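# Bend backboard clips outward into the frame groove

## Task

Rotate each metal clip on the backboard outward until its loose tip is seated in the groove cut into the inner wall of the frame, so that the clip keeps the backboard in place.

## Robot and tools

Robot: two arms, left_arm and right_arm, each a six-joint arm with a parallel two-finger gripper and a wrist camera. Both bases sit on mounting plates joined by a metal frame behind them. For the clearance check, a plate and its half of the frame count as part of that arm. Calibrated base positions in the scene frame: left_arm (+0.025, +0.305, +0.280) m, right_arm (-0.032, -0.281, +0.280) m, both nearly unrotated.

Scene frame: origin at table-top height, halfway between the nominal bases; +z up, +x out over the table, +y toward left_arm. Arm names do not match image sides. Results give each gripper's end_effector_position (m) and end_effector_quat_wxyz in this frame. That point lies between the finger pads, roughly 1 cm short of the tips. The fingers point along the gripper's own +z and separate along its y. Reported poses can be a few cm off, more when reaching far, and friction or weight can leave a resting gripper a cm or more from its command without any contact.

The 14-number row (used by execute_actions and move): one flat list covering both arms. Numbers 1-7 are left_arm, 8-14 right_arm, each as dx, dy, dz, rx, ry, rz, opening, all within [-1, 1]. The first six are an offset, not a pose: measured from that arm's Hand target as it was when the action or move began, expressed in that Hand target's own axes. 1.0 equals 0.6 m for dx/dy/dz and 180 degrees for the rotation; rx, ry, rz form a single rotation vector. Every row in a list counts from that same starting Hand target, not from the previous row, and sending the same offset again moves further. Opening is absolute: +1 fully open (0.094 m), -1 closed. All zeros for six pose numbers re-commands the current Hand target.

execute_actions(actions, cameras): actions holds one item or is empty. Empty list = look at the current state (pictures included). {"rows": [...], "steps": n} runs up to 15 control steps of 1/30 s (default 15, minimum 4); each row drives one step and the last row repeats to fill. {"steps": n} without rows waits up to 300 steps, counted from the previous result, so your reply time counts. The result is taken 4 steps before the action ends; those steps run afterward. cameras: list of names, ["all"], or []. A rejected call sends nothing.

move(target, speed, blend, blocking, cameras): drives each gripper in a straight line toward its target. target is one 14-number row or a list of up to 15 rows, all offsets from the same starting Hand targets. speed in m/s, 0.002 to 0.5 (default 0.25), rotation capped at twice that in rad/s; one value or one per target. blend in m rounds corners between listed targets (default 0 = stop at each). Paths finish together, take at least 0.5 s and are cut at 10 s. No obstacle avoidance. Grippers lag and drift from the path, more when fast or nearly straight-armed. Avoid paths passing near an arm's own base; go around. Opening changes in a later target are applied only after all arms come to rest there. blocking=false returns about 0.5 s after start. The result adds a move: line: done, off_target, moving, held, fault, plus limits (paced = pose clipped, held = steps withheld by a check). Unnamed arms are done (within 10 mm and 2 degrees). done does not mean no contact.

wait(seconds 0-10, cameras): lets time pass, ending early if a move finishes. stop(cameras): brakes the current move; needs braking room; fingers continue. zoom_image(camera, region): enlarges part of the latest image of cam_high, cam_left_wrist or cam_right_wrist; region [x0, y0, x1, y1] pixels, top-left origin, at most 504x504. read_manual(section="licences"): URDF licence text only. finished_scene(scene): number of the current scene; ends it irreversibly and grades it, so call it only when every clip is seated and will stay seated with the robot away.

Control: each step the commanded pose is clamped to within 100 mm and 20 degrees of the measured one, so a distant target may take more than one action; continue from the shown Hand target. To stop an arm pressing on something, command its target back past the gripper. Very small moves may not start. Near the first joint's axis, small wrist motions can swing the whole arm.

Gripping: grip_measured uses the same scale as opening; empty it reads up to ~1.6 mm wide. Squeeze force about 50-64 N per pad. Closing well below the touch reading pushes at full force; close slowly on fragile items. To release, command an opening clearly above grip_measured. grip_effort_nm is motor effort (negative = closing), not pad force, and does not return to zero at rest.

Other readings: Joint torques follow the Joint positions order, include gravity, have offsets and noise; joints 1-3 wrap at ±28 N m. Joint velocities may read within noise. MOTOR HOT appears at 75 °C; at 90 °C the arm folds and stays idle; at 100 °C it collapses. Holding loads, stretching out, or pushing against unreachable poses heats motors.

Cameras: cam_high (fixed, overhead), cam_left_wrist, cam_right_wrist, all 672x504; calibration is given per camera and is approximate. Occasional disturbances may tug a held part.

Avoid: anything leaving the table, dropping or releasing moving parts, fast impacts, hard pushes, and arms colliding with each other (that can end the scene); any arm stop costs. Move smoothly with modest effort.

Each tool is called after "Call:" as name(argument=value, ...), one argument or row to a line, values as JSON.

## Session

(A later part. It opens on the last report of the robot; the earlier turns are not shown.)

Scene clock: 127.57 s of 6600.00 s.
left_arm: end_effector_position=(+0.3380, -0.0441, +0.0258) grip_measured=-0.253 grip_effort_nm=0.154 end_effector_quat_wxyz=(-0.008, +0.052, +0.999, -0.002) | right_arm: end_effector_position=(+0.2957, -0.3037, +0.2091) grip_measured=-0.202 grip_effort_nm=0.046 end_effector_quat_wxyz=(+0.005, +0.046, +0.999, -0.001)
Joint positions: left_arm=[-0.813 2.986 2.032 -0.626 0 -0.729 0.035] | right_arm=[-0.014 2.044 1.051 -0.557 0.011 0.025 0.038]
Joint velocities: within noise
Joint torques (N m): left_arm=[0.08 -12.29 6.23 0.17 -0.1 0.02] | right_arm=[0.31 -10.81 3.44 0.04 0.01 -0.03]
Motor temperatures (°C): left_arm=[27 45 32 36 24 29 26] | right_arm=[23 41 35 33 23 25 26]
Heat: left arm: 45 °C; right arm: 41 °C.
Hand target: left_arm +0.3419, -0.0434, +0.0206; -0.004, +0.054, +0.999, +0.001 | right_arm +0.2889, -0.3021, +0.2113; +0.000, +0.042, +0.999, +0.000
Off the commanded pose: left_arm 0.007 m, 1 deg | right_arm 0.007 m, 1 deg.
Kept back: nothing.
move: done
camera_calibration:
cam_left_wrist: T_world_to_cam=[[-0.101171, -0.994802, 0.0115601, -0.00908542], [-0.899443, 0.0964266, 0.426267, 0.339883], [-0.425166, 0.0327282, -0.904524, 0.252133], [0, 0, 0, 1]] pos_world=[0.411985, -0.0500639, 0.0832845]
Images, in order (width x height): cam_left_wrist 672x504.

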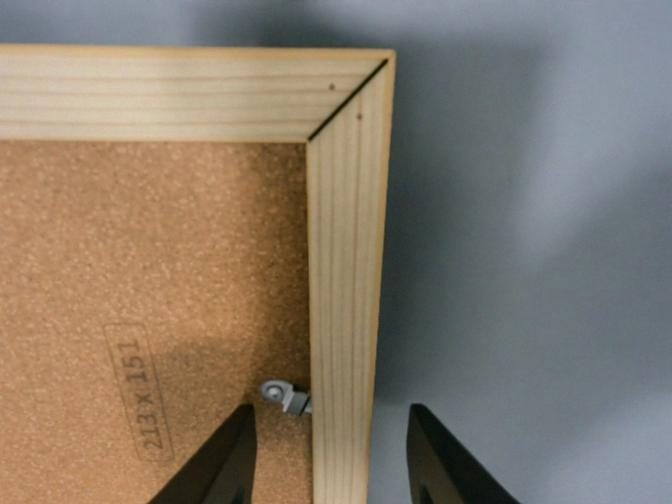

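Call:
move(
  target=[0,-0.002,0.001,0,0,0,-0.6,0,0,0,0,0,0,-0.2],
  speed=0.03,
  cameras=["cam_left_wrist"],
)

Call:
zoom_image(
  camera="cam_left_wrist",
  region=[200, 300, 450, 500],
)

Call:
move(
  target=[0,0,0,0,0,0,-0.8,0,0,0,0,0,0,-0.2],
  speed=0.03,
  cameras=["cam_left_wrist"],
)

Call:
zoom_image(
  camera="cam_left_wrist",
  region=[200, 300, 450, 500],
)

Scene clock: 128.53 s of 6600.00 s.
left_arm: end_effector_position=(+0.3384, -0.0441, +0.0259) grip_measured=-0.597 grip_effort_nm=-0.149 end_effector_quat_wxyz=(-0.008, +0.052, +0.999, +0.000) | right_arm: end_effector_position=(+0.2957, -0.3037, +0.2091) grip_measured=-0.202 grip_effort_nm=0.061 end_effector_quat_wxyz=(+0.005, +0.046, +0.999, -0.001)
Joint positions: left_arm=[-0.813 2.99 2.041 -0.634 -0.002 -0.729 0.019] | right_arm=[-0.014 2.044 1.051 -0.557 0.011 0.025 0.038]
Joint velocities: within noise
Joint torques (N m): left_arm=[-0.08 -12.21 6.24 0.21 -0.09 0.01] | right_arm=[0.21 -10.89 3.3 0.04 0.01 -0.1]
Motor temperatures (°C): left_arm=[27 45 32 36 24 29 26] | right_arm=[23 41 35 33 23 25 26]
Heat: left arm: 45 °C; right arm: 41 °C.
Hand target: left_arm +0.3419, -0.0448, +0.0201; -0.004, +0.054, +0.999, +0.001 | right_arm +0.2889, -0.3021, +0.2113; +0.000, +0.042, +0.999, +0.000
Off the commanded pose: left_arm 0.007 m, 1 deg | right_arm 0.007 m, 1 deg.
Kept back: nothing.
move: done
camera_calibration:
cam_left_wrist: T_world_to_cam=[[-0.101219, -0.994829, 0.00838596, -0.00896974], [-0.899044, 0.0950764, 0.427411, 0.339995], [-0.425998, 0.0357228, -0.904019, 0.252727], [0, 0, 0, 1]] pos_world=[0.412424, -0.050277, 0.0832271]
Images, in order (width x height): cam_left_wrist 672x504.

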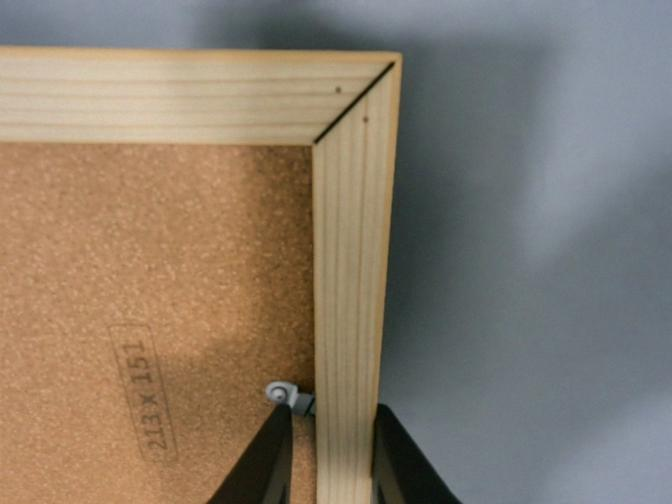

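Scaled by 2.016 from the camera's 672x504 image, which has a finer 960x720 frame.

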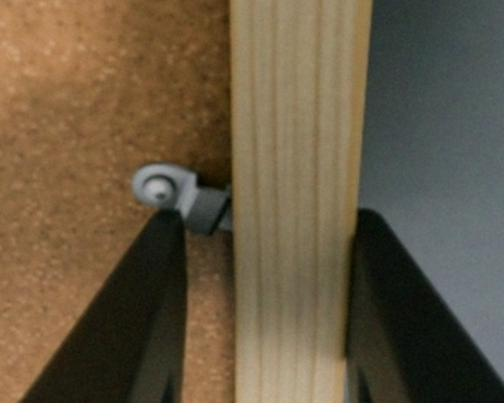

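Scene clock: 129.23 s of 6600.00 s.
left_arm: end_effector_position=(+0.3390, -0.0450, +0.0261) grip_measured=-0.785 grip_effort_nm=-0.999 end_effector_quat_wxyz=(-0.008, +0.052, +0.999, -0.002) | right_arm: end_effector_position=(+0.2957, -0.3037, +0.2091) grip_measured=-0.202 grip_effort_nm=0.051 end_effector_quat_wxyz=(+0.005, +0.046, +0.999, -0.001)
Joint positions: left_arm=[-0.813 2.99 2.042 -0.632 -0.001 -0.729 0.01] | right_arm=[-0.014 2.044 1.051 -0.557 0.011 0.025 0.038]
Joint velocities: within noise
Joint torques (N m): left_arm=[-0.09 -12.21 6.13 0.19 -0.1 0] | right_arm=[0.17 -10.86 3.33 0.07 0 -0.02]
Motor temperatures (°C): left_arm=[27 45 32 36 24 29 26] | right_arm=[23 41 35 33 23 25 26]
Heat: left arm: 45 °C; right arm: 41 °C.
Hand target: left_arm +0.3419, -0.0448, +0.0201; -0.004, +0.054, +0.999, +0.001 | right_arm +0.2889, -0.3021, +0.2113; +0.000, +0.042, +0.999, +0.000
Off the commanded pose: left_arm 0.007 m, 1 deg | right_arm 0.007 m, 1 deg.
Kept back: nothing.
move: done
camera_calibration:
cam_left_wrist: T_world_to_cam=[[-0.101182, -0.994804, 0.0112477, -0.00985258], [-0.899793, 0.0963296, 0.42555, 0.340886], [-0.424423, 0.0329373, -0.904865, 0.252568], [0, 0, 0, 1]] pos_world=[0.412926, -0.0509577, 0.0835864]
Images, in order (width x height): cam_left_wrist 672x504.

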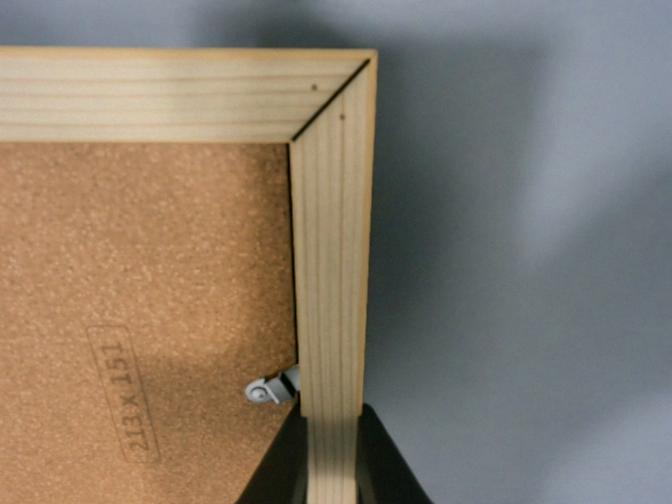

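Scaled by 2.016 from the camera's 672x504 image, which has a finer 960x720 frame.

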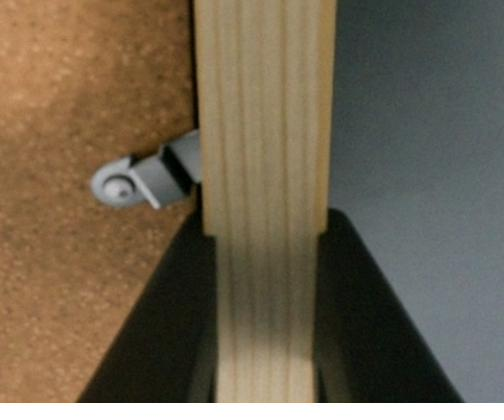

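Call:
move(
  target=[
    [0,0,0,0,0,0,-0.106,0,0,0,0,0,0,-0.2],
    [0,0,-0.035,0,0,0,-0.106,0,0,0,0,0,0,-0.2],
    [-0.041,0,-0.035,0,0,0,-0.106,0,0,0,0,0,0,-0.2],
  ],
  speed=0.08,
  cameras=["cam_left_wrist"],
)

Scene clock: 131.67 s of 6600.00 s.
left_arm: end_effector_position=(+0.3674, -0.0495, +0.0455) grip_measured=-0.109 grip_effort_nm=0.164 end_effector_quat_wxyz=(-0.002, +0.050, +0.999, -0.006) | right_arm: end_effector_position=(+0.2957, -0.3037, +0.2091) grip_measured=-0.202 grip_effort_nm=0.051 end_effector_quat_wxyz=(+0.005, +0.046, +0.999, -0.001)
Joint positions: left_arm=[-0.778 3.008 2.182 -0.739 -0.002 -0.698 0.042] | right_arm=[-0.014 2.044 1.051 -0.557 0.011 0.025 0.038]
Joint velocities: within noise
Joint torques (N m): left_arm=[-0.27 -13.11 6.2 0.07 -0.1 0.03] | right_arm=[0.31 -10.85 3.44 0.05 0.03 -0.09]
Motor temperatures (°C): left_arm=[27 45 32 35 24 29 26] | right_arm=[23 41 35 33 23 25 26]
Heat: left arm: 45 °C; right arm: 41 °C.
Hand target: left_arm +0.3665, -0.0475, +0.0408; -0.004, +0.054, +0.999, +0.001 | right_arm +0.2889, -0.3021, +0.2113; +0.000, +0.042, +0.999, +0.000
Off the commanded pose: left_arm 0.005 m, 1 deg | right_arm 0.007 m, 1 deg.
Kept back: nothing.
move: done
camera_calibration:
cam_left_wrist: T_world_to_cam=[[-0.0962185, -0.995157, 0.0201324, -0.013964], [-0.904872, 0.0958796, 0.414746, 0.360951], [-0.414667, 0.021689, -0.909715, 0.278377], [0, 0, 0, 1]] pos_world=[0.440704, -0.0545419, 0.103822]
Images, in order (width x height): cam_left_wrist 672x504.

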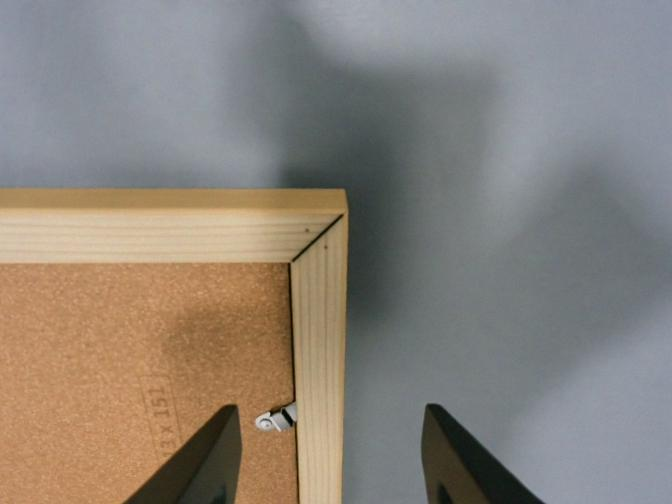

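Call:
move(
  target=[0.02,0.023,0.016,0,0,0,-0.106,0,0,0,0,0,0,-0.2],
  speed=0.08,
  cameras=["cam_left_wrist"],
)

Scene clock: 132.73 s of 6600.00 s.
left_arm: end_effector_position=(+0.3488, -0.0310, +0.0252) grip_measured=-0.108 grip_effort_nm=0.149 end_effector_quat_wxyz=(-0.017, +0.053, +0.998, +0.007) | right_arm: end_effector_position=(+0.2957, -0.3037, +0.2091) grip_measured=-0.202 grip_effort_nm=0.061 end_effector_quat_wxyz=(+0.005, +0.046, +0.999, -0.001)
Joint positions: left_arm=[-0.778 3.003 2.068 -0.67 -0.001 -0.693 0.042] | right_arm=[-0.014 2.044 1.051 -0.557 0.011 0.025 0.038]
Joint velocities: within noise
Joint torques (N m): left_arm=[0.12 -16.28 2.93 0.34 -0.1 0.02] | right_arm=[0.29 -10.8 3.37 0.03 0.01 -0.08]
Motor temperatures (°C): left_arm=[27 45 32 35 24 29 26] | right_arm=[23 41 35 33 23 25 26]
Heat: left arm: 45 °C; right arm: 41 °C.
Hand target: left_arm +0.3559, -0.0325, +0.0314; -0.004, +0.054, +0.999, +0.001 | right_arm +0.2889, -0.3021, +0.2113; +0.000, +0.042, +0.999, +0.000
Off the commanded pose: left_arm 0.010 m, 2 deg | right_arm 0.007 m, 1 deg.
Kept back: nothing.
move: done
camera_calibration:
cam_left_wrist: T_world_to_cam=[[-0.102226, -0.99475, -0.00468909, 0.00583623], [-0.892178, 0.0895981, 0.442709, 0.34537], [-0.439964, 0.0494398, -0.896653, 0.261134], [0, 0, 0, 1]] pos_world=[0.423617, -0.0380493, 0.0812758]
Images, in order (width x height): cam_left_wrist 672x504.

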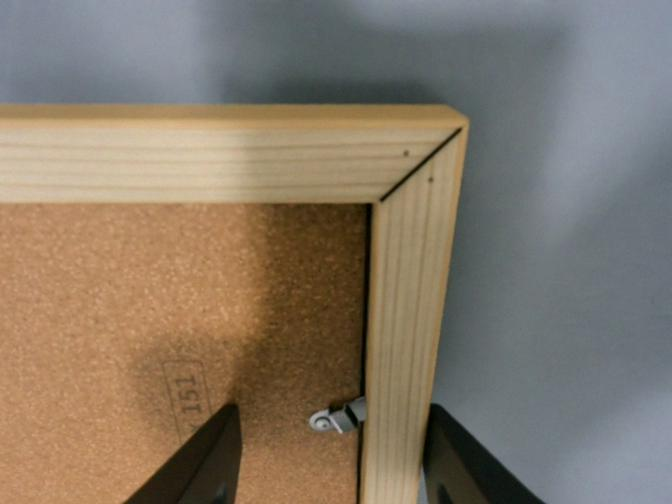

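Call:
move(
  target=[
    [0,0,-0.03,0,0,0,-0.106,0,0,0,0,0,0,-0.2],
    [-0.013,-0.003,-0.02,0,0,0,-0.106,0,0,0,0,0,0,-0.2],
  ],
  speed=0.06,
  cameras=["cam_left_wrist"],
)

Scene clock: 134.53 s of 6600.00 s.
left_arm: end_effector_position=(+0.3579, -0.0344, +0.0396) grip_measured=-0.108 grip_effort_nm=0.149 end_effector_quat_wxyz=(-0.009, +0.052, +0.999, -0.001) | right_arm: end_effector_position=(+0.2957, -0.3037, +0.2091) grip_measured=-0.202 grip_effort_nm=0.056 end_effector_quat_wxyz=(+0.005, +0.046, +0.999, -0.001)
Joint positions: left_arm=[-0.769 2.97 2.065 -0.678 -0.001 -0.685 0.042] | right_arm=[-0.014 2.044 1.051 -0.557 0.011 0.025 0.038]
Joint velocities: within noise
Joint torques (N m): left_arm=[0.12 -14.27 6.09 0.06 -0.09 0.02] | right_arm=[0.27 -10.77 3.33 0.06 0.03 -0.07]
Motor temperatures (°C): left_arm=[27 46 32 35 24 28 26] | right_arm=[23 41 35 33 23 25 26]
Heat: left arm: 46 °C; right arm: 41 °C.
Hand target: left_arm +0.3636, -0.0350, +0.0433; -0.004, +0.054, +0.999, +0.001 | right_arm +0.2889, -0.3021, +0.2113; +0.000, +0.042, +0.999, +0.000
Off the commanded pose: left_arm 0.007 m, 1 deg | right_arm 0.007 m, 1 deg.
Kept back: nothing.
move: done
camera_calibration:
cam_left_wrist: T_world_to_cam=[[-0.1012, -0.99482, 0.00954835, 0.00254013], [-0.898966, 0.0955522, 0.42747, 0.350695], [-0.426168, 0.0346764, -0.903979, 0.273092], [0, 0, 0, 1]] pos_world=[0.431903, -0.0404526, 0.0969342]
Images, in order (width x height): cam_left_wrist 672x504.

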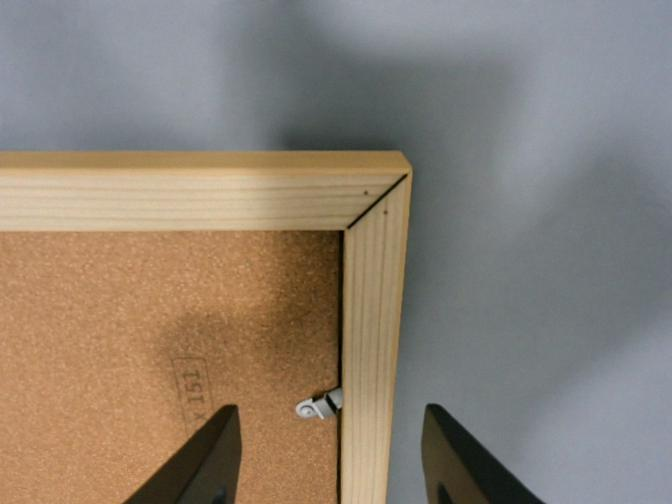

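Call:
move(
  target=[-0.006,0.0,0.015,0,0,0,-0.106,0,0,0,0,0,0,-0.2],
  speed=0.06,
  cameras=["cam_left_wrist"],
)

Scene clock: 135.63 s of 6600.00 s.
left_arm: end_effector_position=(+0.3644, -0.0383, +0.0384) grip_measured=-0.108 grip_effort_nm=0.149 end_effector_quat_wxyz=(-0.004, +0.053, +0.999, -0.005) | right_arm: end_effector_position=(+0.2957, -0.3037, +0.2091) grip_measured=-0.202 grip_effort_nm=0.051 end_effector_quat_wxyz=(+0.005, +0.046, +0.999, -0.001)
Joint positions: left_arm=[-0.766 2.991 2.107 -0.687 -0.001 -0.68 0.042] | right_arm=[-0.014 2.044 1.051 -0.557 0.011 0.025 0.038]
Joint velocities: within noise
Joint torques (N m): left_arm=[0.18 -12.75 6.43 0.09 -0.09 0.03] | right_arm=[0.29 -10.74 3.49 0.03 0.01 -0.08]
Motor temperatures (°C): left_arm=[27 46 32 35 24 28 26] | right_arm=[23 41 35 33 23 25 26]
Heat: left arm: 46 °C; right arm: 41 °C.
Hand target: left_arm +0.3672, -0.0355, +0.0344; -0.004, +0.054, +0.999, +0.001 | right_arm +0.2889, -0.3021, +0.2113; +0.000, +0.042, +0.999, +0.000
Off the commanded pose: left_arm 0.006 m, 1 deg | right_arm 0.007 m, 1 deg.
Kept back: nothing.
move: done
camera_calibration:
cam_left_wrist: T_world_to_cam=[[-0.102287, -0.9946, 0.0175462, -0.000609037], [-0.902622, 0.100212, 0.418605, 0.359235], [-0.418103, 0.0269802, -0.907999, 0.271863], [0, 0, 0, 1]] pos_world=[0.437858, -0.0439404, 0.0964842]
Images, in order (width x height): cam_left_wrist 672x504.

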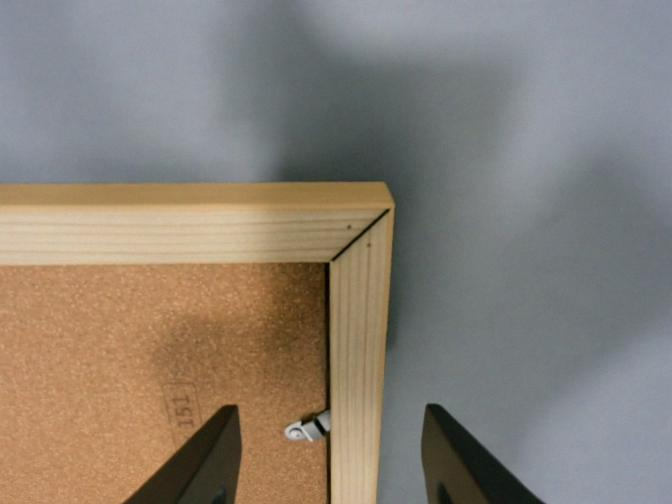

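Call:
move(
  target=[0.004,0.004,0.018,0,0,0,-0.106,0,0,0,0,0,0,-0.2],
  speed=0.06,
  cameras=["cam_left_wrist"],
)

Scene clock: 136.63 s of 6600.00 s.
left_arm: end_effector_position=(+0.3588, -0.0329, +0.0284) grip_measured=-0.108 grip_effort_nm=0.149 end_effector_quat_wxyz=(-0.012, +0.053, +0.999, +0.002) | right_arm: end_effector_position=(+0.2957, -0.3037, +0.2091) grip_measured=-0.202 grip_effort_nm=0.056 end_effector_quat_wxyz=(+0.005, +0.046, +0.999, -0.001)
Joint positions: left_arm=[-0.766 3.012 2.107 -0.686 -0.001 -0.679 0.042] | right_arm=[-0.014 2.044 1.051 -0.557 0.011 0.025 0.038]
Joint velocities: within noise
Joint torques (N m): left_arm=[0.25 -12.79 5.89 0.28 -0.1 0.02] | right_arm=[0.12 -10.82 3.37 0.03 0 -0.08]
Motor temperatures (°C): left_arm=[27 46 32 35 24 28 26] | right_arm=[23 41 35 33 23 25 26]
Heat: left arm: 46 °C; right arm: 41 °C.
Hand target: left_arm +0.3649, -0.0328, +0.0235; -0.004, +0.054, +0.999, +0.001 | right_arm +0.2889, -0.3021, +0.2113; +0.000, +0.042, +0.999, +0.000
Off the commanded pose: left_arm 0.008 m, 1 deg | right_arm 0.007 m, 1 deg.
Kept back: nothing.
move: done
camera_calibration:
cam_left_wrist: T_world_to_cam=[[-0.10355, -0.994615, 0.00433069, 0.00517786], [-0.896166, 0.0951871, 0.43339, 0.354941], [-0.431468, 0.0409963, -0.901196, 0.265386], [0, 0, 0, 1]] pos_world=[0.433128, -0.0395157, 0.0853148]
Images, in order (width x height): cam_left_wrist 672x504.

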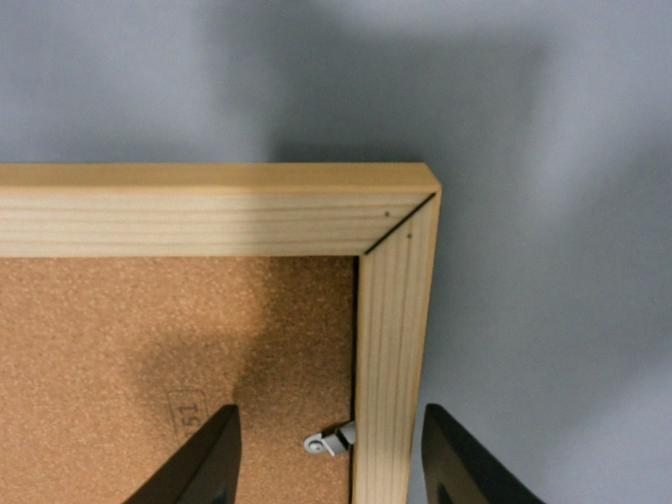

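Call:
move(
  target=[0.0,-0.003,0.004,0,0,0,-0.106,0,0,0,0,0,0,-0.2],
  speed=0.06,
  cameras=["cam_left_wrist"],
)

Call:
zoom_image(
  camera="cam_left_wrist",
  region=[200, 300, 450, 500],
)

Scene clock: 137.67 s of 6600.00 s.
left_arm: end_effector_position=(+0.3595, -0.0337, +0.0260) grip_measured=-0.108 grip_effort_nm=0.149 end_effector_quat_wxyz=(-0.011, +0.053, +0.999, +0.001) | right_arm: end_effector_position=(+0.2957, -0.3037, +0.2091) grip_measured=-0.202 grip_effort_nm=0.051 end_effector_quat_wxyz=(+0.005, +0.046, +0.999, -0.001)
Joint positions: left_arm=[-0.766 3.023 2.119 -0.686 -0.001 -0.679 0.042] | right_arm=[-0.014 2.044 1.051 -0.557 0.011 0.025 0.038]
Joint velocities: within noise
Joint torques (N m): left_arm=[0.03 -12.6 6.27 0.24 -0.1 -0.01] | right_arm=[0.29 -10.81 3.36 0.05 0.01 -0.04]
Motor temperatures (°C): left_arm=[27 46 32 35 24 28 26] | right_arm=[23 41 35 33 23 25 25]
Heat: left arm: 46 °C; right arm: 41 °C.
Hand target: left_arm +0.3647, -0.0345, +0.0211; -0.004, +0.054, +0.999, +0.001 | right_arm +0.2889, -0.3021, +0.2113; +0.000, +0.042, +0.999, +0.000
Off the commanded pose: left_arm 0.007 m, 1 deg | right_arm 0.007 m, 1 deg.
Kept back: nothing.
move: done
camera_calibration:
cam_left_wrist: T_world_to_cam=[[-0.10353, -0.994611, 0.00553283, 0.00446324], [-0.896751, 0.0957473, 0.432052, 0.356964], [-0.430254, 0.0397689, -0.901832, 0.263099], [0, 0, 0, 1]] pos_world=[0.433769, -0.0402023, 0.0830197]
Images, in order (width x height): cam_left_wrist 672x504.

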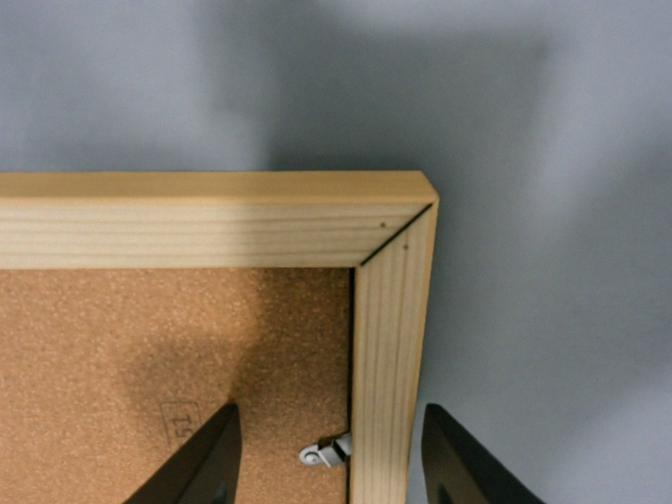

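Scaled by 2.016 from the camera's 672x504 image, which has a finer 960x720 frame.

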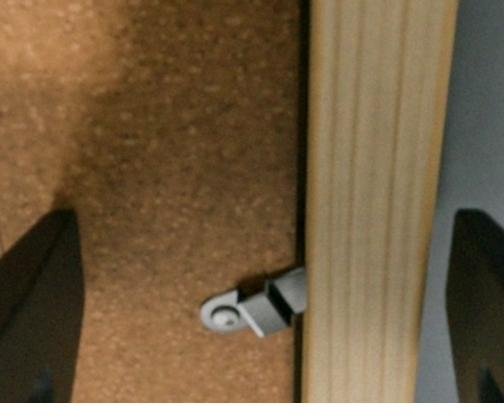

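Call:
move(
  target=[0,0,0.001,0,0,0,-0.6,0,0,0,0,0,0,-0.2],
  speed=0.03,
  cameras=["cam_left_wrist"],
)

Call:
zoom_image(
  camera="cam_left_wrist",
  region=[200, 300, 450, 500],
)

Call:
move(
  target=[0,0,0,0,0,0,-0.72,0,0,0,0,0,0,-0.2],
  speed=0.03,
  cameras=["cam_left_wrist"],
)

Call:
zoom_image(
  camera="cam_left_wrist",
  region=[200, 300, 450, 500],
)

Scene clock: 138.70 s of 6600.00 s.
left_arm: end_effector_position=(+0.3607, -0.0352, +0.0264) grip_measured=-0.597 grip_effort_nm=-0.129 end_effector_quat_wxyz=(-0.009, +0.053, +0.999, -0.001) | right_arm: end_effector_position=(+0.2957, -0.3037, +0.2091) grip_measured=-0.202 grip_effort_nm=0.046 end_effector_quat_wxyz=(+0.005, +0.046, +0.999, -0.001)
Joint positions: left_arm=[-0.766 3.023 2.121 -0.681 0 -0.679 0.019] | right_arm=[-0.014 2.044 1.051 -0.557 0.011 0.025 0.038]
Joint velocities: within noise
Joint torques (N m): left_arm=[0.02 -12.45 6.3 0.21 -0.11 -0.01] | right_arm=[0.25 -10.78 3.36 0 0 -0.05]
Motor temperatures (°C): left_arm=[27 45 32 35 24 28 26] | right_arm=[23 41 35 33 23 25 25]
Heat: left arm: 45 °C; right arm: 41 °C.
Hand target: left_arm +0.3647, -0.0346, +0.0205; -0.004, +0.054, +0.999, +0.001 | right_arm +0.2889, -0.3021, +0.2113; +0.000, +0.042, +0.999, +0.000
Off the commanded pose: left_arm 0.007 m, 1 deg | right_arm 0.007 m, 1 deg.
Kept back: nothing.
move: done
camera_calibration:
cam_left_wrist: T_world_to_cam=[[-0.103447, -0.994576, 0.0108045, 0.00288354], [-0.89827, 0.0980839, 0.428358, 0.358724], [-0.427094, 0.0346072, -0.903545, 0.262706], [0, 0, 0, 1]] pos_world=[0.43473, -0.0414087, 0.0836733]
Images, in order (width x height): cam_left_wrist 672x504.

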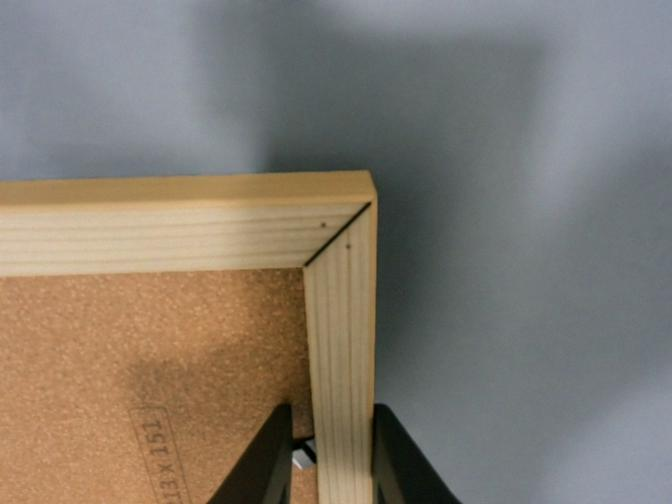

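Scaled by 2.016 from the camera's 672x504 image, which has a finer 960x720 frame.

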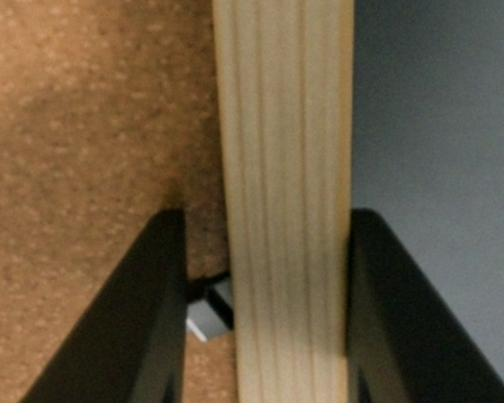

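Scene clock: 139.40 s of 6600.00 s.
left_arm: end_effector_position=(+0.3613, -0.0357, +0.0264) grip_measured=-0.716 grip_effort_nm=-0.203 end_effector_quat_wxyz=(-0.008, +0.054, +0.999, -0.002) | right_arm: end_effector_position=(+0.2957, -0.3037, +0.2091) grip_measured=-0.202 grip_effort_nm=0.056 end_effector_quat_wxyz=(+0.005, +0.046, +0.999, -0.001)
Joint positions: left_arm=[-0.766 3.023 2.121 -0.678 0 -0.679 0.013] | right_arm=[-0.014 2.044 1.051 -0.557 0.011 0.025 0.038]
Joint velocities: within noise
Joint torques (N m): left_arm=[0.02 -12.41 6.3 0.19 -0.11 -0.01] | right_arm=[0.17 -10.86 3.47 0.07 0.01 -0.06]
Motor temperatures (°C): left_arm=[27 45 32 35 24 28 26] | right_arm=[23 41 35 33 23 25 25]
Heat: left arm: 45 °C; right arm: 41 °C.
Hand target: left_arm +0.3647, -0.0346, +0.0205; -0.004, +0.054, +0.999, +0.001 | right_arm +0.2889, -0.3021, +0.2113; +0.000, +0.042, +0.999, +0.000
Off the commanded pose: left_arm 0.007 m, 1 deg | right_arm 0.007 m, 1 deg.
Kept back: nothing.
move: done
camera_calibration:
cam_left_wrist: T_world_to_cam=[[-0.103817, -0.994519, 0.0124378, 0.00255058], [-0.899273, 0.0992021, 0.425989, 0.359766], [-0.424888, 0.03304, -0.904643, 0.26214], [0, 0, 0, 1]] pos_world=[0.435173, -0.041814, 0.0838553]
Images, in order (width x height): cam_left_wrist 672x504.

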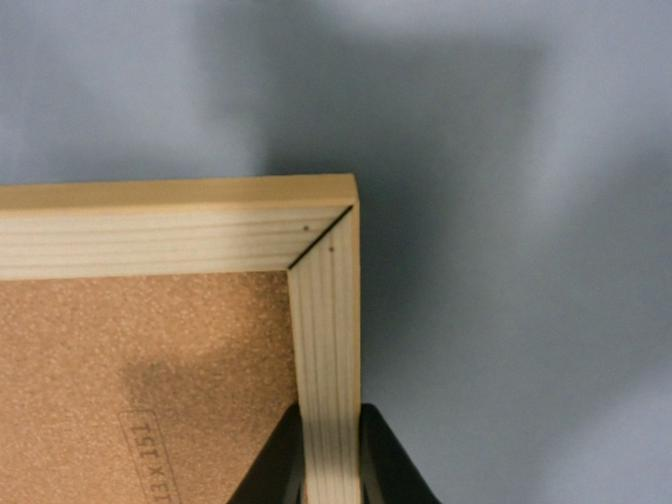

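Scaled by 2.016 from the camera's 672x504 image, which has a finer 960x720 frame.

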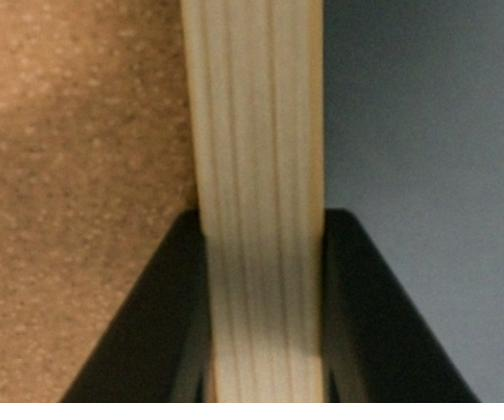

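Call:
move(
  target=[0,0,0,0,0,0,-0.8,0,0,0,0,0,0,-0.2],
  speed=0.03,
  cameras=[],
)

Call:
move(
  target=[
    [0,0,0,0,0,0,-0.3,0,0,0,0,0,0,-0.2],
    [0,0,-0.035,0,0,0,-0.1,0,0,0,0,0,0,-0.2],
  ],
  speed=0.08,
  cameras=["cam_left_wrist"],
)

Call:
zoom_image(
  camera="cam_left_wrist",
  region=[200, 300, 450, 500],
)

Scene clock: 140.33 s of 6600.00 s.
left_arm: end_effector_position=(+0.3613, -0.0357, +0.0264) grip_measured=-0.785 grip_effort_nm=-0.999 end_effector_quat_wxyz=(-0.008, +0.054, +0.999, -0.002) | right_arm: end_effector_position=(+0.2957, -0.3037, +0.2091) grip_measured=-0.202 grip_effort_nm=0.051 end_effector_quat_wxyz=(+0.005, +0.046, +0.999, -0.001)
Joint positions: left_arm=[-0.766 3.023 2.121 -0.678 0 -0.679 0.01] | right_arm=[-0.014 2.044 1.051 -0.557 0.011 0.025 0.038]
Joint velocities: within noise
Joint torques (N m): left_arm=[0.03 -12.45 6.32 0.19 -0.11 -0.01] | right_arm=[0.27 -10.71 3.37 0.04 0 -0.09]
Motor temperatures (°C): left_arm=[27 45 32 35 24 28 26] | right_arm=[23 41 35 33 23 25 25]
Heat: left arm: 45 °C; right arm: 41 °C.
Hand target: left_arm +0.3647, -0.0346, +0.0205; -0.004, +0.054, +0.999, +0.001 | right_arm +0.2889, -0.3021, +0.2113; +0.000, +0.042, +0.999, +0.000
Off the commanded pose: left_arm 0.007 m, 1 deg | right_arm 0.007 m, 1 deg.
Kept back: nothing.
move: done
No camera images: "cameras" was empty.

Scene clock: 142.30 s of 6600.00 s.
left_arm: end_effector_position=(+0.3589, -0.0333, +0.0263) grip_measured=-0.103 grip_effort_nm=0.154 end_effector_quat_wxyz=(-0.012, +0.054, +0.998, +0.001) | right_arm: end_effector_position=(+0.2957, -0.3037, +0.2091) grip_measured=-0.202 grip_effort_nm=0.051 end_effector_quat_wxyz=(+0.005, +0.046, +0.999, -0.001)
Joint positions: left_arm=[-0.766 3.019 2.113 -0.684 0 -0.679 0.042] | right_arm=[-0.014 2.044 1.051 -0.557 0.011 0.025 0.038]
Joint velocities: within noise
Joint torques (N m): left_arm=[-0.01 -18.04 3.4 0.05 -0.1 -0.01] | right_arm=[0.32 -10.8 3.4 0.05 0.03 -0.08]
Motor temperatures (°C): left_arm=[27 45 32 35 24 28 26] | right_arm=[23 41 35 33 23 25 25]
Heat: left arm: 45 °C; right arm: 41 °C.
Hand target: left_arm +0.3648, -0.0346, +0.0414; -0.004, +0.054, +0.999, +0.001 | right_arm +0.2889, -0.3021, +0.2113; +0.000, +0.042, +0.999, +0.000
Off the commanded pose: left_arm 0.016 m, 1 deg | right_arm 0.007 m, 1 deg.
Kept back: nothing.
move: off_target (left_arm); target 2's new opening was sent with left_arm's hand 0.016 m and 1 deg from that target
camera_calibration:
cam_left_wrist: T_world_to_cam=[[-0.103891, -0.994571, 0.00594898, 0.0048687], [-0.896132, 0.0961997, 0.433236, 0.356], [-0.431456, 0.0396783, -0.901261, 0.263473], [0, 0, 0, 1]] pos_world=[0.433206, -0.039859, 0.083197]
Images, in order (width x height): cam_left_wrist 672x504.

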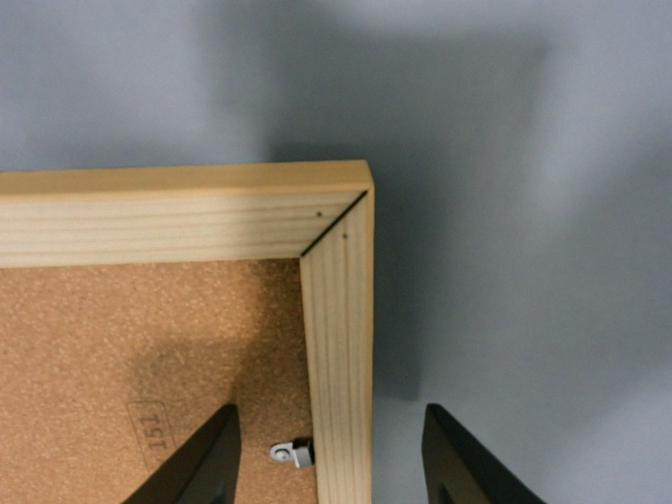

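Scaled by 2.016 from the camera's 672x504 image, which has a finer 960x720 frame.

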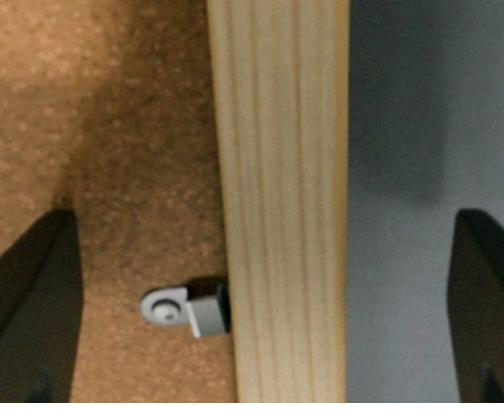

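Call:
move(
  target=[
    [0,0,-0.05,0,0,0,-0.106,0,0,0,0,0,0,-0.2],
    [0.18,-0.01,-0.05,0,0,0,-0.106,0,0,0,0,0,0,-0.2],
  ],
  speed=0.12,
  cameras=["cam_left_wrist"],
)

Scene clock: 144.33 s of 6600.00 s.
left_arm: end_effector_position=(+0.2500, -0.0219, +0.0610) grip_measured=-0.103 grip_effort_nm=-0.110 end_effector_quat_wxyz=(-0.018, +0.058, +0.998, +0.013) | right_arm: end_effector_position=(+0.2957, -0.3037, +0.2091) grip_measured=-0.202 grip_effort_nm=0.051 end_effector_quat_wxyz=(+0.005, +0.046, +0.999, -0.001)
Joint positions: left_arm=[-0.942 2.699 1.522 -0.44 -0.002 -0.846 0.042] | right_arm=[-0.014 2.044 1.051 -0.557 0.011 0.025 0.038]
Joint velocities: within noise
Joint torques (N m): left_arm=[-0.16 -15.68 2.52 0.24 -0.07 -0.11] | right_arm=[0.28 -10.8 3.43 0.03 0.01 -0.03]
Motor temperatures (°C): left_arm=[27 46 32 35 24 28 26] | right_arm=[23 41 35 33 23 25 25]
Heat: left arm: 46 °C; right arm: 41 °C.
Hand target: left_arm +0.2570, -0.0289, +0.0723; -0.004, +0.054, +0.999, +0.001 | right_arm +0.2889, -0.3021, +0.2113; +0.000, +0.042, +0.999, +0.000
Off the commanded pose: left_arm 0.015 m, 2 deg | right_arm 0.007 m, 1 deg.
Kept back: nothing.
move: off_target (left_arm)
camera_calibration:
cam_left_wrist: T_world_to_cam=[[-0.113916, -0.993334, -0.0176229, 0.00872693], [-0.890001, 0.0941507, 0.446131, 0.239951], [-0.441498, 0.0665058, -0.894794, 0.249985], [0, 0, 0, 1]] pos_world=[0.324919, -0.0305482, 0.116789]
Images, in order (width x height): cam_left_wrist 672x504.

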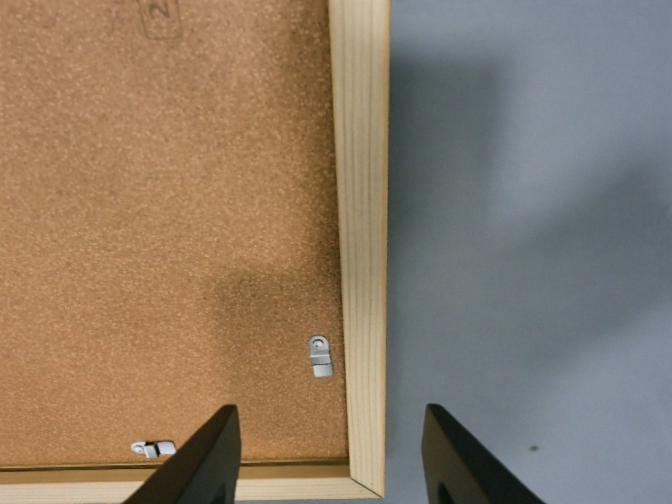

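Call:
move(
  target=[0.045,0.007,0.06,0,0,-0.014,-0.106,0,0,0,0,0,0,-0.2],
  speed=0.1,
  cameras=["cam_left_wrist"],
)

Scene clock: 145.97 s of 6600.00 s.
left_arm: end_effector_position=(+0.2342, -0.0275, +0.0439) grip_measured=-0.103 grip_effort_nm=-0.115 end_effector_quat_wxyz=(-0.003, +0.034, +0.999, -0.006) | right_arm: end_effector_position=(+0.2957, -0.3037, +0.2091) grip_measured=-0.202 grip_effort_nm=0.056 end_effector_quat_wxyz=(+0.005, +0.046, +0.999, -0.001)
Joint positions: left_arm=[-0.983 2.718 1.453 -0.303 -0.002 -0.934 0.042] | right_arm=[-0.014 2.044 1.051 -0.557 0.011 0.025 0.038]
Joint velocities: within noise
Joint torques (N m): left_arm=[-0.39 -10.76 2.33 0.33 -0.06 -0.11] | right_arm=[0.27 -10.69 3.32 0.03 0.01 -0.06]
Motor temperatures (°C): left_arm=[27 46 32 35 24 28 26] | right_arm=[23 41 35 33 23 25 25]
Heat: left arm: 46 °C; right arm: 41 °C.
Hand target: left_arm +0.2305, -0.0219, +0.0366; -0.004, +0.032, +0.999, +0.001 | right_arm +0.2889, -0.3021, +0.2113; +0.000, +0.042, +0.999, +0.000
Off the commanded pose: left_arm 0.010 m, 1 deg | right_arm 0.007 m, 1 deg.
Kept back: nothing.
move: done
camera_calibration:
cam_left_wrist: T_world_to_cam=[[-0.0657934, -0.99765, 0.0191491, -0.011986], [-0.906216, 0.0677742, 0.417349, 0.238319], [-0.417665, 0.0101055, -0.908545, 0.221576], [0, 0, 0, 1]] pos_world=[0.307724, -0.0303488, 0.102079]
Images, in order (width x height): cam_left_wrist 672x504.

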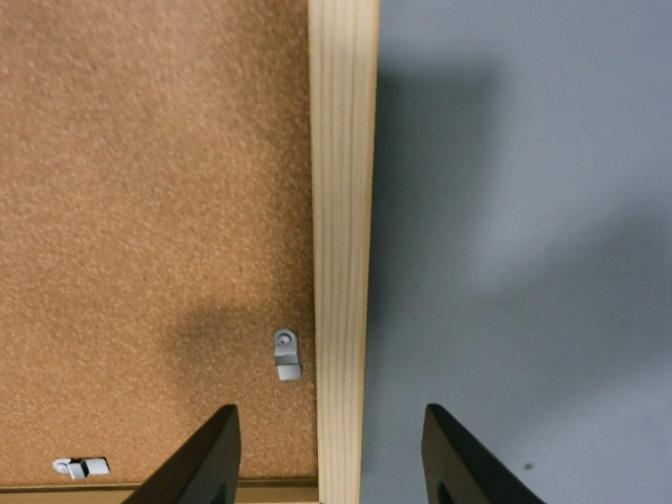

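Call:
move(
  target=[0.007,0.009,0.017,0,0,0,-0.106,0,0,0,0,0,0,-0.2],
  speed=0.06,
  cameras=["cam_left_wrist"],
)

Scene clock: 147.00 s of 6600.00 s.
left_arm: end_effector_position=(+0.2305, -0.0220, +0.0339) grip_measured=-0.103 grip_effort_nm=-0.110 end_effector_quat_wxyz=(-0.003, +0.034, +0.999, -0.006) | right_arm: end_effector_position=(+0.2957, -0.3037, +0.2091) grip_measured=-0.202 grip_effort_nm=0.051 end_effector_quat_wxyz=(+0.005, +0.046, +0.999, -0.001)
Joint positions: left_arm=[-0.983 2.738 1.432 -0.262 -0.002 -0.936 0.042] | right_arm=[-0.014 2.044 1.051 -0.557 0.011 0.025 0.038]
Joint velocities: within noise
Joint torques (N m): left_arm=[-0.43 -10.55 2.17 0.31 -0.07 -0.1] | right_arm=[0.27 -10.86 3.44 0.05 0.03 -0.06]
Motor temperatures (°C): left_arm=[27 46 32 35 24 28 26] | right_arm=[23 41 35 33 23 25 25]
Heat: left arm: 46 °C; right arm: 41 °C.
Hand target: left_arm +0.2265, -0.0160, +0.0264; -0.004, +0.032, +0.999, +0.001 | right_arm +0.2889, -0.3021, +0.2113; +0.000, +0.042, +0.999, +0.000
Off the commanded pose: left_arm 0.010 m, 1 deg | right_arm 0.007 m, 1 deg.
Kept back: nothing.
move: done
camera_calibration:
cam_left_wrist: T_world_to_cam=[[-0.0642708, -0.997749, 0.0191401, -0.00686994], [-0.906311, 0.0663871, 0.417365, 0.238778], [-0.417696, 0.00947753, -0.908537, 0.210866], [0, 0, 0, 1]] pos_world=[0.304043, -0.0247047, 0.0920538]
Images, in order (width x height): cam_left_wrist 672x504.

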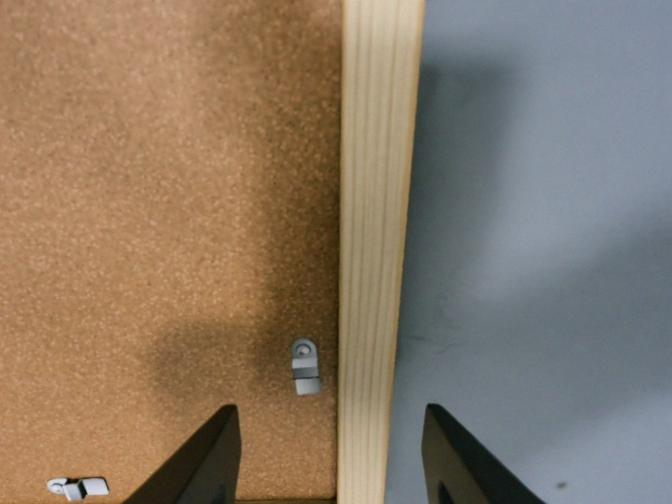

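Call:
move(
  target=[0.0,0.0,0.015,0,0,0,-0.106,0,0,0,0,0,0,-0.2],
  speed=0.05,
  cameras=["cam_left_wrist"],
)

Call:
zoom_image(
  camera="cam_left_wrist",
  region=[200, 300, 450, 500],
)

Scene clock: 147.97 s of 6600.00 s.
left_arm: end_effector_position=(+0.2264, -0.0159, +0.0232) grip_measured=-0.103 grip_effort_nm=-0.105 end_effector_quat_wxyz=(-0.007, +0.034, +0.999, +0.000) | right_arm: end_effector_position=(+0.2957, -0.3037, +0.2091) grip_measured=-0.202 grip_effort_nm=0.051 end_effector_quat_wxyz=(+0.005, +0.046, +0.999, -0.001)
Joint positions: left_arm=[-0.983 2.768 1.432 -0.248 -0.002 -0.936 0.042] | right_arm=[-0.014 2.044 1.051 -0.557 0.011 0.025 0.038]
Joint velocities: within noise
Joint torques (N m): left_arm=[-0.43 -10.36 3.22 0.31 -0.07 -0.1] | right_arm=[0.38 -10.92 3.44 0.04 0.01 -0.1]
Motor temperatures (°C): left_arm=[27 46 32 35 24 28 26] | right_arm=[23 41 35 33 23 25 25]
Heat: left arm: 46 °C; right arm: 41 °C.
Hand target: left_arm +0.2264, -0.0160, +0.0174; -0.004, +0.032, +0.999, +0.001 | right_arm +0.2889, -0.3021, +0.2113; +0.000, +0.042, +0.999, +0.000
Off the commanded pose: left_arm 0.006 m, 0 deg | right_arm 0.007 m, 1 deg.
Kept back: nothing.
move: done
camera_calibration:
cam_left_wrist: T_world_to_cam=[[-0.0643639, -0.997901, 0.00713831, -0.000594302], [-0.902928, 0.0612812, 0.425401, 0.238148], [-0.424946, 0.0209351, -0.904977, 0.201176], [0, 0, 0, 1]] pos_world=[0.300481, -0.0193987, 0.0807557]
Images, in order (width x height): cam_left_wrist 672x504.

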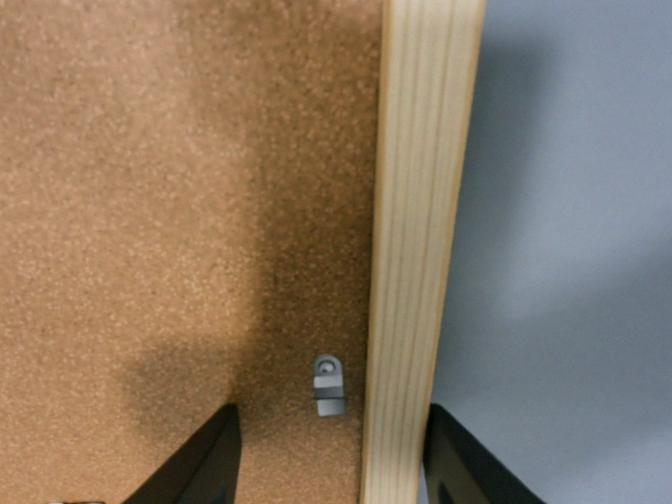

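Scaled by 2.016 from the camera's 672x504 image, which has a finer 960x720 frame.

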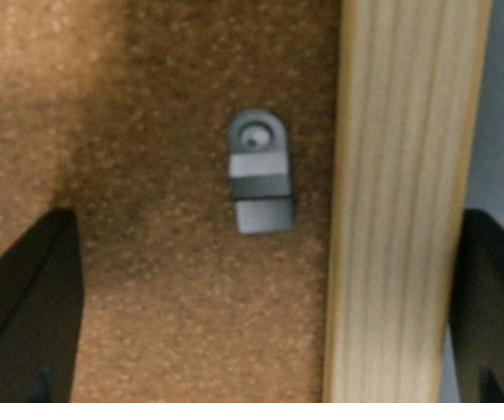

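Call:
move(
  target=[-0.008,-0.012,-0.003,0,0,0,-0.106,0,0,0,0,0,0,-0.2],
  speed=0.05,
  cameras=["cam_left_wrist"],
)

Scene clock: 148.93 s of 6600.00 s.
left_arm: end_effector_position=(+0.2335, -0.0270, +0.0250) grip_measured=-0.103 grip_effort_nm=-0.105 end_effector_quat_wxyz=(+0.000, +0.033, +0.999, -0.010) | right_arm: end_effector_position=(+0.2957, -0.3037, +0.2091) grip_measured=-0.202 grip_effort_nm=0.056 end_effector_quat_wxyz=(+0.005, +0.046, +0.999, -0.001)
Joint positions: left_arm=[-0.983 2.775 1.468 -0.252 -0.002 -0.936 0.042] | right_arm=[-0.014 2.044 1.051 -0.557 0.011 0.025 0.038]
Joint velocities: within noise
Joint torques (N m): left_arm=[-0.51 -10.35 4.04 0.11 -0.07 -0.11] | right_arm=[0.34 -10.86 3.36 0.03 0 -0.04]
Motor temperatures (°C): left_arm=[27 45 32 35 24 28 26] | right_arm=[23 41 35 33 23 25 25]
Heat: left arm: 45 °C; right arm: 41 °C.
Hand target: left_arm +0.2308, -0.0236, +0.0192; -0.004, +0.032, +0.999, +0.001 | right_arm +0.2889, -0.3021, +0.2113; +0.000, +0.042, +0.999, +0.000
Off the commanded pose: left_arm 0.007 m, 1 deg | right_arm 0.007 m, 1 deg.
Kept back: nothing.
move: done
camera_calibration:
cam_left_wrist: T_world_to_cam=[[-0.0635002, -0.997621, 0.0268322, -0.011907], [-0.908492, 0.0689131, 0.41218, 0.246314], [-0.413049, 0.00179672, -0.910707, 0.202897], [0, 0, 0, 1]] pos_world=[0.306825, -0.0292175, 0.083573]
Images, in order (width x height): cam_left_wrist 672x504.

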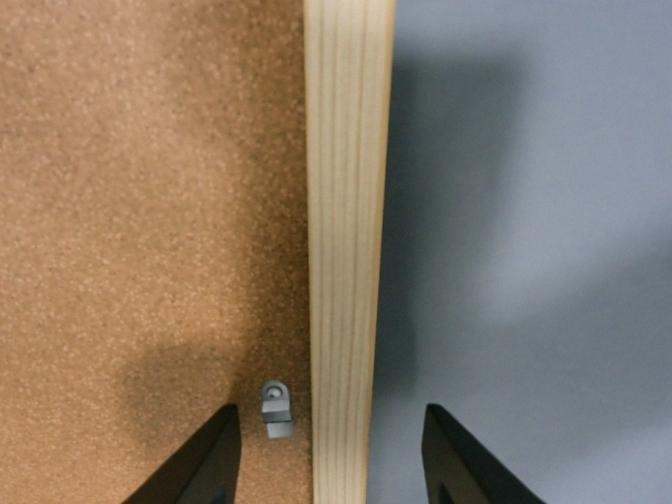

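Call:
move(
  target=[0.002,0.007,0,0,0,0,-0.106,0,0,0,0,0,0,-0.2],
  speed=0.05,
  cameras=["cam_left_wrist"],
)

Scene clock: 149.87 s of 6600.00 s.
left_arm: end_effector_position=(+0.2333, -0.0266, +0.0250) grip_measured=-0.103 grip_effort_nm=-0.110 end_effector_quat_wxyz=(-0.001, +0.033, +0.999, -0.009) | right_arm: end_effector_position=(+0.2957, -0.3037, +0.2091) grip_measured=-0.202 grip_effort_nm=0.051 end_effector_quat_wxyz=(+0.005, +0.046, +0.999, -0.001)
Joint positions: left_arm=[-0.983 2.775 1.468 -0.254 -0.002 -0.936 0.042] | right_arm=[-0.014 2.044 1.051 -0.557 0.011 0.025 0.038]
Joint velocities: within noise
Joint torques (N m): left_arm=[-0.18 -11 2.4 0.22 -0.07 -0.07] | right_arm=[0.31 -10.76 3.4 0.04 0.01 -0.03]
Motor temperatures (°C): left_arm=[27 45 32 35 24 28 26] | right_arm=[23 41 35 33 23 25 25]
Heat: left arm: 45 °C; right arm: 41 °C.
Hand target: left_arm +0.2299, -0.0193, +0.0192; -0.004, +0.032, +0.999, +0.001 | right_arm +0.2889, -0.3021, +0.2113; +0.000, +0.042, +0.999, +0.000
Off the commanded pose: left_arm 0.010 m, 1 deg | right_arm 0.007 m, 1 deg.
Kept back: nothing.
move: done
camera_calibration:
cam_left_wrist: T_world_to_cam=[[-0.0634989, -0.997661, 0.025293, -0.0114871], [-0.908068, 0.0682726, 0.413222, 0.245916], [-0.413982, 0.00327142, -0.910279, 0.203031], [0, 0, 0, 1]] pos_world=[0.30663, -0.0289137, 0.0834876]
Images, in order (width x height): cam_left_wrist 672x504.

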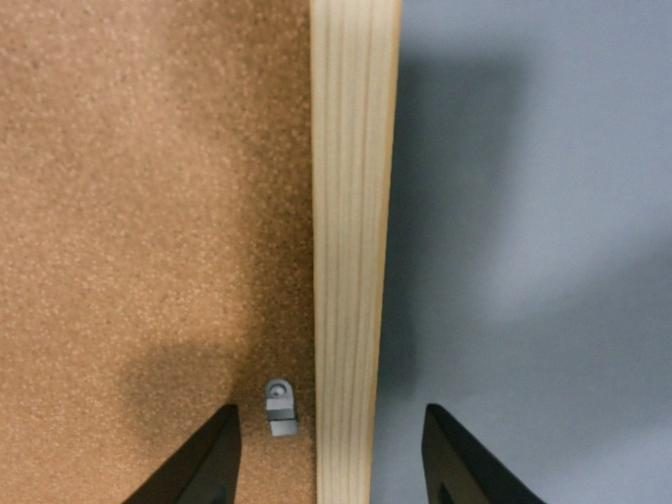

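Call:
move(
  target=[0.005,0.002,0,0,0,0,-0.106,0,0,0,0,0,0,-0.2],
  speed=0.05,
  cameras=["cam_left_wrist"],
)

Scene clock: 150.80 s of 6600.00 s.
left_arm: end_effector_position=(+0.2307, -0.0226, +0.0237) grip_measured=-0.103 grip_effort_nm=-0.110 end_effector_quat_wxyz=(-0.004, +0.033, +0.999, -0.005) | right_arm: end_effector_position=(+0.2957, -0.3037, +0.2091) grip_measured=-0.202 grip_effort_nm=0.061 end_effector_quat_wxyz=(+0.005, +0.046, +0.999, -0.001)
Joint positions: left_arm=[-0.983 2.775 1.458 -0.253 -0.002 -0.937 0.042] | right_arm=[-0.014 2.044 1.051 -0.557 0.011 0.025 0.038]
Joint velocities: within noise
Joint torques (N m): left_arm=[-0.54 -11.34 2.03 0.29 -0.08 -0.11] | right_arm=[0.24 -10.61 3.33 0.01 0 -0.1]
Motor temperatures (°C): left_arm=[27 45 32 35 24 28 26] | right_arm=[23 41 35 32 23 25 25]
Heat: left arm: 45 °C; right arm: 41 °C.
Hand target: left_arm +0.2270, -0.0179, +0.0192; -0.004, +0.032, +0.999, +0.001 | right_arm +0.2889, -0.3021, +0.2113; +0.000, +0.042, +0.999, +0.000
Off the commanded pose: left_arm 0.008 m, 1 deg | right_arm 0.007 m, 1 deg.
Kept back: nothing.
move: done
camera_calibration:
cam_left_wrist: T_world_to_cam=[[-0.0631353, -0.99785, 0.0175934, -0.0075508], [-0.90595, 0.0646979, 0.418411, 0.243172], [-0.41865, 0.0104778, -0.908087, 0.201948], [0, 0, 0, 1]] pos_world=[0.30437, -0.0253832, 0.0817728]
Images, in order (width x height): cam_left_wrist 672x504.

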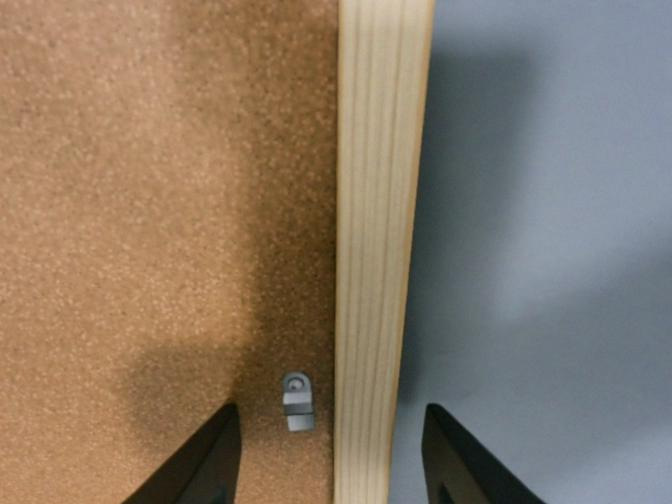

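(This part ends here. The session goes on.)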